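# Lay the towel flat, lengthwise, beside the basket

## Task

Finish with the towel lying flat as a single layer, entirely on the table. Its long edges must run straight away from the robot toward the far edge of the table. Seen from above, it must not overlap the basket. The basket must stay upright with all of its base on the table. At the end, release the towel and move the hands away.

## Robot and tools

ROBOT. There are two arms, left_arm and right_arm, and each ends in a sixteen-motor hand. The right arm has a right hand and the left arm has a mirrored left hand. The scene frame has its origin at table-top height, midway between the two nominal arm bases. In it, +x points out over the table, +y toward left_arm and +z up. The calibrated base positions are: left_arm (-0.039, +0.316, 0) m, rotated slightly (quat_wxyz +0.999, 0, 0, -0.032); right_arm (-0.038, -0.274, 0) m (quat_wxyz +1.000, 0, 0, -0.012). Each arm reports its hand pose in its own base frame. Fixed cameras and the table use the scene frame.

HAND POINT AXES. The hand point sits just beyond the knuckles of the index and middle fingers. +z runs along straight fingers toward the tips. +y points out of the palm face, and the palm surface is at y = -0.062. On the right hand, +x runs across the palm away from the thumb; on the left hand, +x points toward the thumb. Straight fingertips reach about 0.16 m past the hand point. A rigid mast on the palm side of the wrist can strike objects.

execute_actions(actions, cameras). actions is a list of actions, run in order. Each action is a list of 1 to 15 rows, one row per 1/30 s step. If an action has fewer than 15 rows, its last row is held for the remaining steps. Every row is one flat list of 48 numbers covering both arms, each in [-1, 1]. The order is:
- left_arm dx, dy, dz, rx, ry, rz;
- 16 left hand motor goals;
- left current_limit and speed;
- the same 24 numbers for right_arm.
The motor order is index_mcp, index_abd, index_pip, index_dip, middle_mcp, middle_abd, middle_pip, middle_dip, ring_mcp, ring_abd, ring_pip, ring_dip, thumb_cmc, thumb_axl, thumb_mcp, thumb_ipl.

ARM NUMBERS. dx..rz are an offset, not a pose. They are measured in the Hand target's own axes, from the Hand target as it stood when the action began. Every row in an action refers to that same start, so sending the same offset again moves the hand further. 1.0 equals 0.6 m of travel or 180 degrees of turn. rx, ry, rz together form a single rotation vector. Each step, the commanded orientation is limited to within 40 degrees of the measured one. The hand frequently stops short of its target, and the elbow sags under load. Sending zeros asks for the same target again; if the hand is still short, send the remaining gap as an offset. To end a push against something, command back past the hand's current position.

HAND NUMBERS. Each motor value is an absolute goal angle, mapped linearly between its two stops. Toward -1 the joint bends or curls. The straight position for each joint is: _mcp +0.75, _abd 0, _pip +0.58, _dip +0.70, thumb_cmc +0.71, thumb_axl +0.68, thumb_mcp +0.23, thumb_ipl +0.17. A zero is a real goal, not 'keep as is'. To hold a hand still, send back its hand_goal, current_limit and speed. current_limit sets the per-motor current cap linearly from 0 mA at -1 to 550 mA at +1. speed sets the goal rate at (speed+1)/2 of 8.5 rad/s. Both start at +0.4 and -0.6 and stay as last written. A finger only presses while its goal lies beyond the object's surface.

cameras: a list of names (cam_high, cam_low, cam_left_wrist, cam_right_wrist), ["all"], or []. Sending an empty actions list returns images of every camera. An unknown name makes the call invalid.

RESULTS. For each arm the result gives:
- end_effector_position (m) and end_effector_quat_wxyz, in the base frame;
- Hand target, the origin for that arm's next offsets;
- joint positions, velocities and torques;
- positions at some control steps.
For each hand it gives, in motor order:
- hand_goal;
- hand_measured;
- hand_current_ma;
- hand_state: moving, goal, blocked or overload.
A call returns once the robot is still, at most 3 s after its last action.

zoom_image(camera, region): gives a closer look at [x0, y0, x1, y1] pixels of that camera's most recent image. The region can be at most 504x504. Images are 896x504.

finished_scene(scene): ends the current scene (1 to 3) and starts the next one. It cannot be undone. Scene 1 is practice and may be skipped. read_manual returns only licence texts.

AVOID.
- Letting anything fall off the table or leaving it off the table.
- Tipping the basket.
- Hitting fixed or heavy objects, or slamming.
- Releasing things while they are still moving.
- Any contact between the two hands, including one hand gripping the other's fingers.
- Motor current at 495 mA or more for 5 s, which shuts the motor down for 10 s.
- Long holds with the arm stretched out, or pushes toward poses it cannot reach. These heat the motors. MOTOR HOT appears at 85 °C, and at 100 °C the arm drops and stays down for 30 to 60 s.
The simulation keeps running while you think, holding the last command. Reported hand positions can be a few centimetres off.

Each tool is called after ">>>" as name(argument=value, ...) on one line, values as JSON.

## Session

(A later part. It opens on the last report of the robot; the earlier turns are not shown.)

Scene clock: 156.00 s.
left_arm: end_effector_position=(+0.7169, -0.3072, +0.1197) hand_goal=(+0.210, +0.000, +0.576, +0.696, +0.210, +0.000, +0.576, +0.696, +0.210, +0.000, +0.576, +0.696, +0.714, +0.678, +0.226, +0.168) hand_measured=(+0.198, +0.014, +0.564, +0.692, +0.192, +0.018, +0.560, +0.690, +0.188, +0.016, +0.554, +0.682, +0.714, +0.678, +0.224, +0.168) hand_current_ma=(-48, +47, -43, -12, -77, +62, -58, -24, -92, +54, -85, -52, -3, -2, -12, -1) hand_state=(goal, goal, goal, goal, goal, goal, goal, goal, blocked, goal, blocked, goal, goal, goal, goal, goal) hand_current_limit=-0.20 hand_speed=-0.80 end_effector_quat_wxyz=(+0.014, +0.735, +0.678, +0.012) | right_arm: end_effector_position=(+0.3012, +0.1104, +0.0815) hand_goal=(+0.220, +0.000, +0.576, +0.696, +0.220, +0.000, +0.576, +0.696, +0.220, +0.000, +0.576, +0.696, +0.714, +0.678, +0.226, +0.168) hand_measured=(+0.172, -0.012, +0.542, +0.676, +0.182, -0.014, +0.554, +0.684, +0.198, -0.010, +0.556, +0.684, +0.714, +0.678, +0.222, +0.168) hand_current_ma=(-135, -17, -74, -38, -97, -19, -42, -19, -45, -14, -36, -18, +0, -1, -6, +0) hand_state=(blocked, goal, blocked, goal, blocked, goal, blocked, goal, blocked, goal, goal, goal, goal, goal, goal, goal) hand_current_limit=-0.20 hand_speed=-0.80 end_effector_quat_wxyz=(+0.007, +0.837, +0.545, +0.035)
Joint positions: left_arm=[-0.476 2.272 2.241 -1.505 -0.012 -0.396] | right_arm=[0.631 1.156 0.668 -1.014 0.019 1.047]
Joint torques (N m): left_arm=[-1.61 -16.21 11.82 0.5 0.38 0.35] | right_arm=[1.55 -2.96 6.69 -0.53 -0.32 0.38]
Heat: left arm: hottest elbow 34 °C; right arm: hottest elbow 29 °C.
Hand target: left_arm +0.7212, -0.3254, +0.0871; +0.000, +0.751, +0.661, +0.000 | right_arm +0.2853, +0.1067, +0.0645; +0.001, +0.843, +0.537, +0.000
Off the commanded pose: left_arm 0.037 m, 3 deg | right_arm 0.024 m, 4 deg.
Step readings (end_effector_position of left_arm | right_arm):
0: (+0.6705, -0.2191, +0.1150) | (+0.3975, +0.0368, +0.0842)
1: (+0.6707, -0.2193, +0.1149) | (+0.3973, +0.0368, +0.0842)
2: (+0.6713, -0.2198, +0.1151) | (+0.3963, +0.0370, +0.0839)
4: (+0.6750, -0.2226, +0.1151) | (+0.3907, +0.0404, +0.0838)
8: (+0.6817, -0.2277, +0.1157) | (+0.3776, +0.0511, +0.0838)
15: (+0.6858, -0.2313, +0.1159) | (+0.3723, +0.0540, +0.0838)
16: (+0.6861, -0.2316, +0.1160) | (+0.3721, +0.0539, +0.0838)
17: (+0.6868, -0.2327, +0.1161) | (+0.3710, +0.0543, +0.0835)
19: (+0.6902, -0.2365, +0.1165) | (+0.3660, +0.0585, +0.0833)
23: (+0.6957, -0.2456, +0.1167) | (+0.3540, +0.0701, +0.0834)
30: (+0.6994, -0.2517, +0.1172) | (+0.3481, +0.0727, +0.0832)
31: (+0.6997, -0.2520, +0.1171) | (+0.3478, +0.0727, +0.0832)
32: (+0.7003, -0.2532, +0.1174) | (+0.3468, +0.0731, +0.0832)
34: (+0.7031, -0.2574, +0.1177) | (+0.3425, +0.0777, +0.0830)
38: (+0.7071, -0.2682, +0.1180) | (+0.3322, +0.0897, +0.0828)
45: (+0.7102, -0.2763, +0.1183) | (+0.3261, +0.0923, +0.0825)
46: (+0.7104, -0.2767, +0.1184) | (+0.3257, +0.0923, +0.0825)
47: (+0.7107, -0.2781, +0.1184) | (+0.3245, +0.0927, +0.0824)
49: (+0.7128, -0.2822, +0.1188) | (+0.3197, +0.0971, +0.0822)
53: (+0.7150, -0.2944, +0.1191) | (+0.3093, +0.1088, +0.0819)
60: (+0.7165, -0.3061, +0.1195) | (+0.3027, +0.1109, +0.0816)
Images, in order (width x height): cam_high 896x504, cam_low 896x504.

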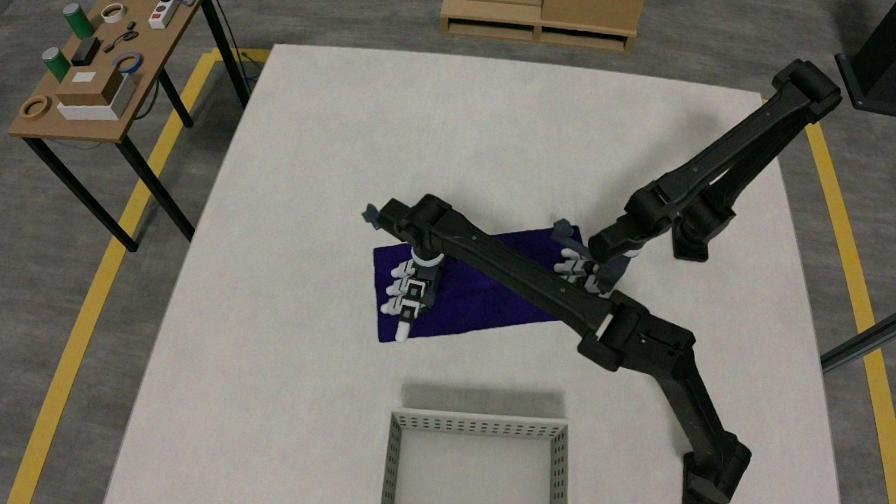

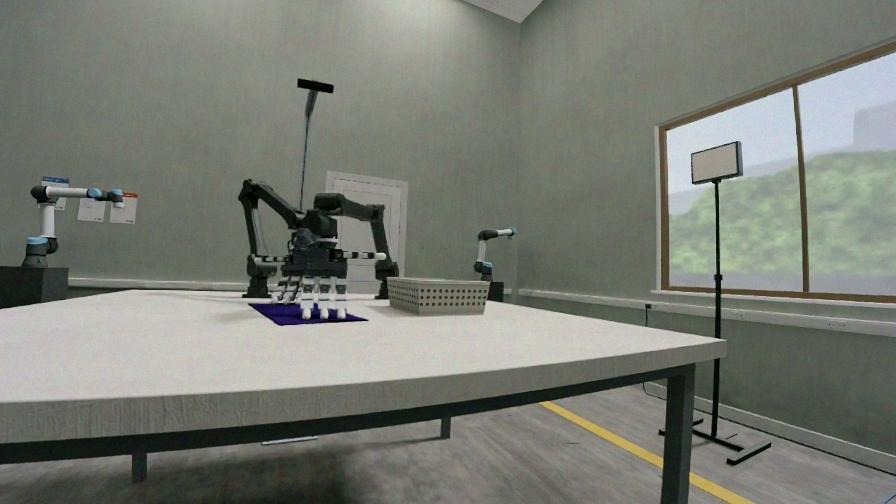

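>>> execute_actions(actions=[[[-0.0471,0.0107,0,0,0,0.0425,0.21,0,0.576,0.696,0.21,0,0.576,0.696,0.21,0,0.576,0.696,0.714,0.678,0.226,0.168,-0.2,-0.8,0.0211,-0.0377,0,0,0,0.0425,0.22,0,0.576,0.696,0.22,0,0.576,0.696,0.22,0,0.576,0.696,0.714,0.678,0.226,0.168,-0.2,-0.8]],[[-0.0487,0.0121,0,0,0,0.0425,0.21,0,0.576,0.696,0.21,0,0.576,0.696,0.21,0,0.576,0.696,0.714,0.678,0.226,0.168,-0.2,-0.8,0.02,-0.0359,0,0,0,0.0425,0.22,0,0.576,0.696,0.22,0,0.576,0.696,0.22,0,0.576,0.696,0.714,0.678,0.226,0.168,-0.2,-0.8]]], cameras=["cam_high","cam_low"])

Scene clock: 167.40 s.
left_arm: end_effector_position=(+0.7206, -0.3661, +0.1225) hand_goal=(+0.210, +0.000, +0.576, +0.696, +0.210, +0.000, +0.576, +0.696, +0.210, +0.000, +0.576, +0.696, +0.714, +0.678, +0.226, +0.168) hand_measured=(+0.206, +0.014, +0.570, +0.694, +0.200, +0.018, +0.566, +0.690, +0.194, +0.010, +0.560, +0.684, +0.714, +0.678, +0.224, +0.168) hand_current_ma=(-16, +48, -17, -5, -41, +60, -40, -23, -61, +32, -63, -47, -3, -2, -12, -1) hand_state=(goal, goal, goal, goal, goal, goal, goal, goal, goal, goal, goal, goal, goal, goal, goal, goal) hand_current_limit=-0.20 hand_speed=-0.80 end_effector_quat_wxyz=(+0.014, +0.818, +0.575, +0.013) | right_arm: end_effector_position=(+0.2716, +0.1440, +0.0786) hand_goal=(+0.220, +0.000, +0.576, +0.696, +0.220, +0.000, +0.576, +0.696, +0.220, +0.000, +0.576, +0.696, +0.714, +0.678, +0.226, +0.168) hand_measured=(+0.154, -0.012, +0.532, +0.668, +0.162, -0.014, +0.544, +0.678, +0.178, -0.014, +0.548, +0.682, +0.714, +0.678, +0.222, +0.168) hand_current_ma=(-204, -14, -109, -57, -169, -19, -72, -34, -110, -18, -59, -22, +0, -1, -6, +0) hand_state=(blocked, goal, blocked, blocked, blocked, goal, blocked, goal, blocked, goal, blocked, goal, goal, goal, goal, goal) hand_current_limit=-0.20 hand_speed=-0.80 end_effector_quat_wxyz=(+0.009, +0.904, +0.426, +0.028)
Joint positions: left_arm=[-0.518 2.354 2.395 -1.576 -0.012 -0.172] | right_arm=[0.797 1.243 0.73 -1.011 0.037 1.485]
Joint torques (N m): left_arm=[-1.79 -16.56 12.03 0.69 0.4 0.37] | right_arm=[2.32 -2.96 7.57 -0.03 -1.07 0.41]
Heat: left arm: hottest elbow 33 °C; right arm: hottest elbow 29 °C.
Hand target: left_arm +0.7233, -0.3842, +0.0872; +0.000, +0.832, +0.555, +0.000 | right_arm +0.2585, +0.1496, +0.0645; +0.000, +0.907, +0.420, +0.000
Off the commanded pose: left_arm 0.040 m, 4 deg | right_arm 0.020 m, 3 deg.
Step readings (end_effector_position of left_arm | right_arm):
0: (+0.7169, -0.3072, +0.1197) | (+0.3011, +0.1104, +0.0815)
1: (+0.7170, -0.3073, +0.1198) | (+0.3010, +0.1104, +0.0815)
2: (+0.7172, -0.3080, +0.1197) | (+0.2999, +0.1106, +0.0812)
4: (+0.7186, -0.3118, +0.1201) | (+0.2954, +0.1138, +0.0806)
8: (+0.7197, -0.3224, +0.1208) | (+0.2876, +0.1229, +0.0792)
15: (+0.7197, -0.3354, +0.1208) | (+0.2843, +0.1254, +0.0793)
16: (+0.7198, -0.3358, +0.1212) | (+0.2840, +0.1256, +0.0794)
17: (+0.7201, -0.3369, +0.1213) | (+0.2833, +0.1264, +0.0795)
19: (+0.7211, -0.3406, +0.1214) | (+0.2802, +0.1305, +0.0791)
23: (+0.7213, -0.3518, +0.1220) | (+0.2749, +0.1409, +0.0785)
30: (+0.7204, -0.3653, +0.1223) | (+0.2723, +0.1439, +0.0787)
Images, in order (width x height): cam_high 896x504, cam_low 896x504.

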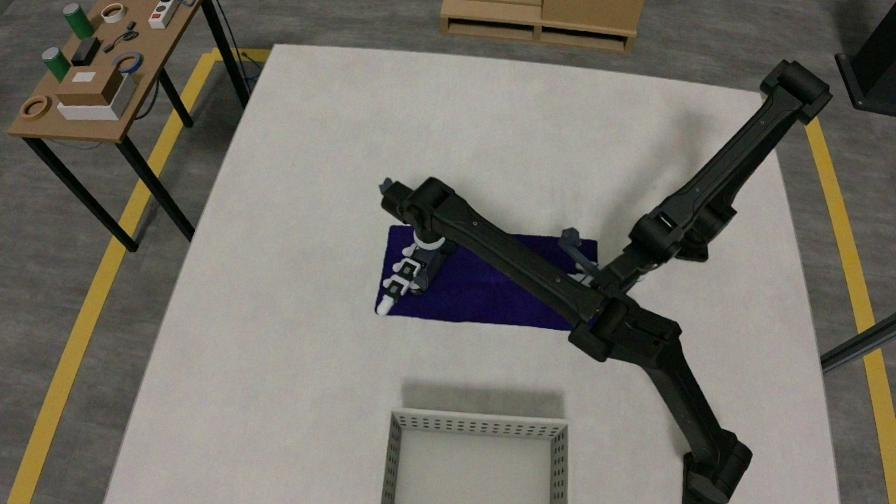

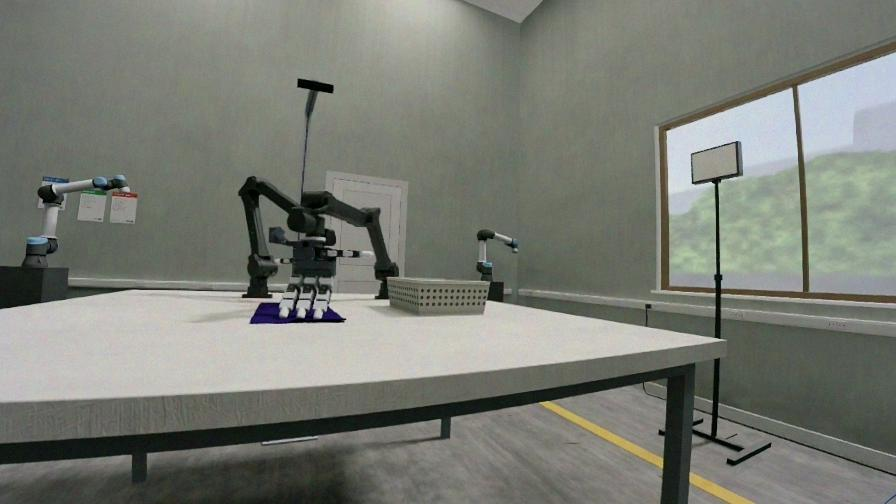

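>>> execute_actions(actions=[[[-0.0165,0.003,0,0,0,0.015,0.21,0,0.576,0.696,0.21,0,0.576,0.696,0.21,0,0.576,0.696,0.714,0.678,0.226,0.168,-0.2,-0.8,0.008,-0.01,0,0,0,0.015,0.22,0,0.576,0.696,0.22,0,0.576,0.696,0.22,0,0.576,0.696,0.714,0.678,0.226,0.168,-0.2,-0.8]],[[0,0,-0.1,0,0,0,0.19,0,0.576,0.696,0.19,0,0.576,0.696,0.19,0,0.576,0.696,0.714,0.678,0.226,0.168,-0.2,-0.8,0,0,-0.06,0,0,0,0.17,0,0.576,0.696,0.17,0,0.576,0.696,0.17,0,0.576,0.696,0.714,0.678,0.226,0.168,-0.2,-0.8]],[[0,-0.02,-0.06,0,0,0,0.19,0,0.576,0.696,0.19,0,0.576,0.696,0.19,0,0.576,0.696,0.714,0.678,0.226,0.168,-0.2,-0.8,0,0,-0.08,0,0,0,0.17,0,0.576,0.696,0.17,0,0.576,0.696,0.17,0,0.576,0.696,0.714,0.678,0.226,0.168,-0.2,-0.8]]], cameras=["cam_high","cam_low"])

Scene clock: 179.70 s.
left_arm: end_effector_position=(+0.7149, -0.3821, +0.1496) hand_goal=(+0.190, +0.000, +0.576, +0.696, +0.190, +0.000, +0.576, +0.696, +0.190, +0.000, +0.576, +0.696, +0.714, +0.678, +0.226, +0.168) hand_measured=(+0.196, +0.004, +0.574, +0.694, +0.192, +0.002, +0.574, +0.694, +0.192, +0.002, +0.574, +0.694, +0.714, +0.678, +0.224, +0.168) hand_current_ma=(+25, +10, -5, -4, +9, +8, -4, -7, +9, +8, -4, -9, -3, -2, -12, -1) hand_state=(goal, goal, goal, goal, goal, goal, goal, goal, goal, goal, goal, goal, goal, goal, goal, goal) hand_current_limit=-0.20 hand_speed=-0.80 end_effector_quat_wxyz=(+0.011, +0.840, +0.542, +0.009) | right_arm: end_effector_position=(+0.2491, +0.1424, +0.1322) hand_goal=(+0.170, +0.000, +0.576, +0.696, +0.170, +0.000, +0.576, +0.696, +0.170, +0.000, +0.576, +0.696, +0.714, +0.678, +0.226, +0.168) hand_measured=(+0.174, -0.004, +0.574, +0.694, +0.174, -0.004, +0.574, +0.694, +0.174, -0.004, +0.574, +0.694, +0.714, +0.678, +0.222, +0.168) hand_current_ma=(+4, -3, -1, -3, +5, -3, -1, -2, +4, -3, -1, -2, +0, -1, -6, +0) hand_state=(goal, goal, goal, goal, goal, goal, goal, goal, goal, goal, goal, goal, goal, goal, goal, goal) hand_current_limit=-0.20 hand_speed=-0.80 end_effector_quat_wxyz=(+0.009, +0.918, +0.397, -0.017)
Joint positions: left_arm=[-0.53 2.381 2.518 -1.681 -0.006 -0.105] | right_arm=[0.824 1.198 0.852 -1.263 0.004 1.577]
Joint torques (N m): left_arm=[-1.85 -24.47 9.63 0.24 0.02 0.13] | right_arm=[1.61 -5.54 11.79 -0.25 0.17 0.14]
Heat: left arm: hottest elbow 35 °C; right arm: hottest elbow 30 °C.
Hand target: left_arm +0.7104, -0.3890, +0.1831; +0.000, +0.845, +0.535, +0.000 | right_arm +0.2570, +0.1570, +0.1484; +0.001, +0.917, +0.399, +0.000
Off the commanded pose: left_arm 0.035 m, 2 deg | right_arm 0.023 m, 2 deg.
joint sent to its limit (left arm) — joint 4 (wrist pitch), lower limit. The joint targets are off in orientation, not in position.
Step readings (end_effector_position of left_arm | right_arm):
0: (+0.7206, -0.3661, +0.1225) | (+0.2715, +0.1440, +0.0786)
1: (+0.7206, -0.3662, +0.1225) | (+0.2715, +0.1440, +0.0786)
2: (+0.7206, -0.3664, +0.1224) | (+0.2713, +0.1442, +0.0787)
4: (+0.7209, -0.3674, +0.1226) | (+0.2708, +0.1456, +0.0785)
8: (+0.7211, -0.3693, +0.1227) | (+0.2700, +0.1477, +0.0781)
15: (+0.7212, -0.3715, +0.1226) | (+0.2693, +0.1483, +0.0782)
16: (+0.7212, -0.3716, +0.1233) | (+0.2694, +0.1485, +0.0784)
17: (+0.7207, -0.3721, +0.1247) | (+0.2686, +0.1488, +0.0788)
19: (+0.7193, -0.3740, +0.1262) | (+0.2638, +0.1485, +0.0804)
23: (+0.7164, -0.3780, +0.1289) | (+0.2558, +0.1465, +0.0841)
30: (+0.7158, -0.3811, +0.1365) | (+0.2518, +0.1439, +0.0861)
31: (+0.7159, -0.3815, +0.1371) | (+0.2517, +0.1438, +0.0865)
32: (+0.7157, -0.3818, +0.1371) | (+0.2507, +0.1430, +0.0882)
34: (+0.7155, -0.3821, +0.1370) | (+0.2474, +0.1402, +0.0958)
38: (+0.7153, -0.3820, +0.1376) | (+0.2465, +0.1393, +0.1162)
45: (+0.7151, -0.3819, +0.1450) | (+0.2503, +0.1436, +0.1320)
Images, in order (width x height): cam_high 896x504, cam_low 896x504.

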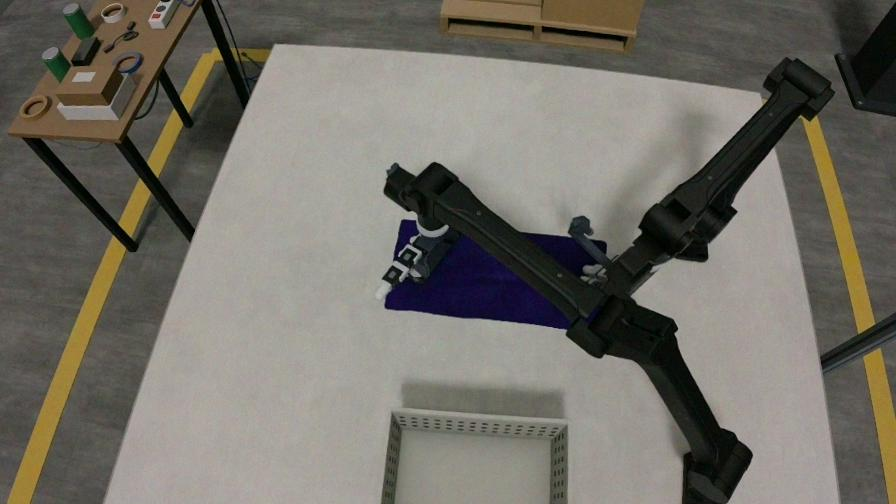

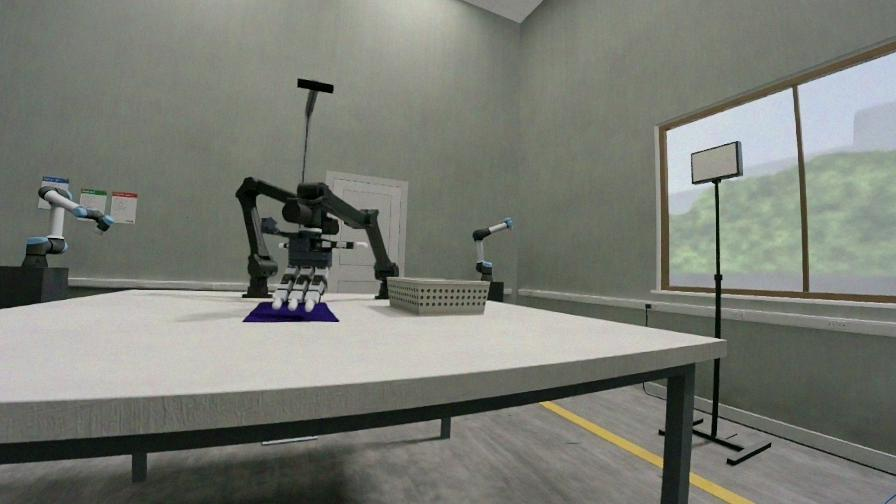

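>>> execute_actions(actions=[[[0.03,-0.1,-0.05,0,0,0,0.19,0,0.576,0.696,0.19,0,0.576,0.696,0.19,0,0.576,0.696,0.714,0.678,0.226,0.168,-0.2,-0.8,0,0,-0.08,0,0,0,0.17,0,0.576,0.696,0.17,0,0.576,0.696,0.17,0,0.576,0.696,0.714,0.678,0.226,0.168,-0.2,-0.8]],[[0.05,-0.16,-0.03,0,0,0,0.19,0,0.576,0.696,0.19,0,0.576,0.696,0.19,0,0.576,0.696,0.714,0.678,0.226,0.168,-0.2,-0.8,-0.062,0.045,-0.05,0,0,0,0.17,0,0.576,0.696,0.17,0,0.576,0.696,0.17,0,0.576,0.696,0.714,0.678,0.226,0.168,-0.2,-0.8]],[[0.09,-0.17,0,0,0,0,0.19,0,0.576,0.696,0.19,0,0.576,0.696,0.19,0,0.576,0.696,0.714,0.678,0.226,0.168,-0.2,-0.8,-0.062,0.045,-0.02,0,0,0,0.17,0,0.576,0.696,0.17,0,0.576,0.696,0.17,0,0.576,0.696,0.714,0.678,0.226,0.168,-0.2,-0.8]]], cameras=["cam_high","cam_low"])

Scene clock: 192.87 s.
left_arm: end_effector_position=(+0.5203, -0.1829, +0.2225) hand_goal=(+0.190, +0.000, +0.576, +0.696, +0.190, +0.000, +0.576, +0.696, +0.190, +0.000, +0.576, +0.696, +0.714, +0.678, +0.226, +0.168) hand_measured=(+0.194, +0.002, +0.576, +0.694, +0.194, +0.002, +0.576, +0.694, +0.194, +0.002, +0.576, +0.694, +0.712, +0.678, +0.224, +0.168) hand_current_ma=(+18, +7, -2, -4, +18, +6, -2, -7, +16, +6, -2, -9, -8, -2, -12, -1) hand_state=(goal, goal, goal, goal, goal, goal, goal, goal, goal, goal, goal, goal, goal, goal, goal, goal) hand_current_limit=-0.20 hand_speed=-0.80 end_effector_quat_wxyz=(-0.011, +0.840, +0.542, -0.006) | right_arm: end_effector_position=(+0.2413, +0.0657, +0.2309) hand_goal=(+0.170, +0.000, +0.576, +0.696, +0.170, +0.000, +0.576, +0.696, +0.170, +0.000, +0.576, +0.696, +0.714, +0.678, +0.226, +0.168) hand_measured=(+0.176, -0.002, +0.576, +0.694, +0.176, -0.002, +0.576, +0.694, +0.176, -0.002, +0.576, +0.694, +0.714, +0.678, +0.222, +0.168) hand_current_ma=(+7, -2, +0, -3, +9, -2, +0, -2, +8, -2, +0, -2, +0, -1, -6, +0) hand_state=(goal, goal, goal, goal, goal, goal, goal, goal, goal, goal, goal, goal, goal, goal, goal, goal) hand_current_limit=-0.20 hand_speed=-0.80 end_effector_quat_wxyz=(+0.003, +0.916, +0.400, -0.004)
Joint positions: left_arm=[-0.371 1.575 1.478 -1.499 -0.004 0.054] | right_arm=[0.63 0.959 0.955 -1.575 0.004 1.377]
Joint torques (N m): left_arm=[-1.44 -12.69 8.92 0.88 0.11 0.15] | right_arm=[-0.26 -3.19 10.45 -0.25 0.17 -0.03]
Heat: left arm: hottest elbow 34 °C; right arm: hottest elbow 31 °C.
Hand target: left_arm +0.5207, -0.1864, +0.2311; +0.000, +0.845, +0.535, +0.000 | right_arm +0.2456, +0.0659, +0.2385; +0.000, +0.917, +0.399, +0.000
Off the commanded pose: left_arm 0.009 m, 2 deg | right_arm 0.009 m, 1 deg.
Step readings (end_effector_position of left_arm | right_arm):
0: (+0.7149, -0.3821, +0.1496) | (+0.2490, +0.1423, +0.1322)
1: (+0.7146, -0.3820, +0.1494) | (+0.2489, +0.1422, +0.1324)
2: (+0.7122, -0.3806, +0.1483) | (+0.2478, +0.1411, +0.1337)
4: (+0.7017, -0.3749, +0.1463) | (+0.2460, +0.1391, +0.1414)
8: (+0.6823, -0.3636, +0.1540) | (+0.2480, +0.1413, +0.1630)
15: (+0.6685, -0.3558, +0.1942) | (+0.2511, +0.1446, +0.1791)
16: (+0.6667, -0.3549, +0.1973) | (+0.2506, +0.1441, +0.1793)
17: (+0.6630, -0.3521, +0.1984) | (+0.2492, +0.1423, +0.1801)
19: (+0.6444, -0.3392, +0.1945) | (+0.2461, +0.1352, +0.1848)
23: (+0.6078, -0.3051, +0.1885) | (+0.2418, +0.1154, +0.2016)
30: (+0.5913, -0.2780, +0.2149) | (+0.2400, +0.1051, +0.2104)
31: (+0.5904, -0.2769, +0.2173) | (+0.2401, +0.1049, +0.2104)
32: (+0.5878, -0.2727, +0.2177) | (+0.2402, +0.1029, +0.2108)
34: (+0.5681, -0.2583, +0.2114) | (+0.2404, +0.0950, +0.2135)
38: (+0.5271, -0.2129, +0.1995) | (+0.2403, +0.0733, +0.2251)
45: (+0.5220, -0.1815, +0.2224) | (+0.2400, +0.0654, +0.2310)
Images, in order (width x height): cam_high 896x504, cam_low 896x504.

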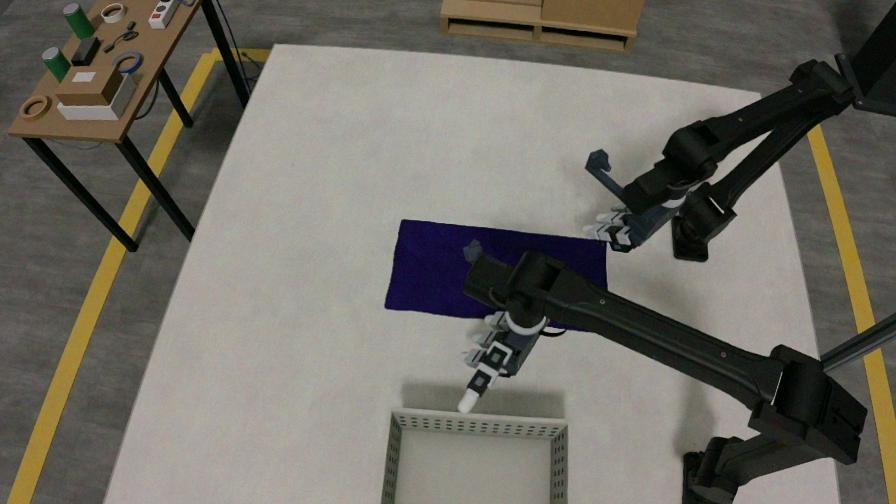

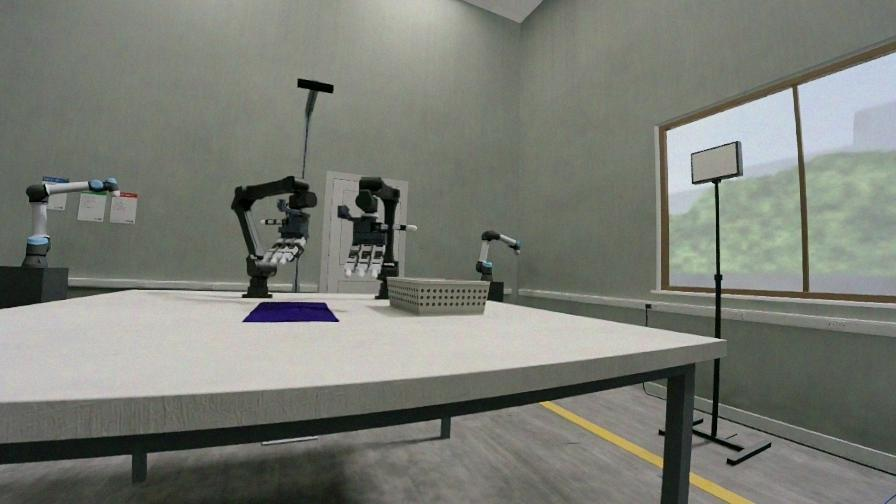

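>>> zoom_image(camera="cam_high", region=[360, 190, 640, 350])

Scaled by 1.800 from the camera's 896x504 image, which has a finer 1280x720 frame.

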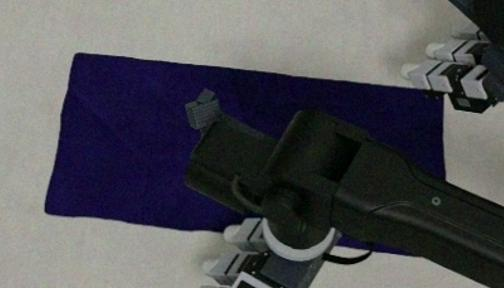

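>>> finished_scene(scene=2)

The scene is finished: the task was done.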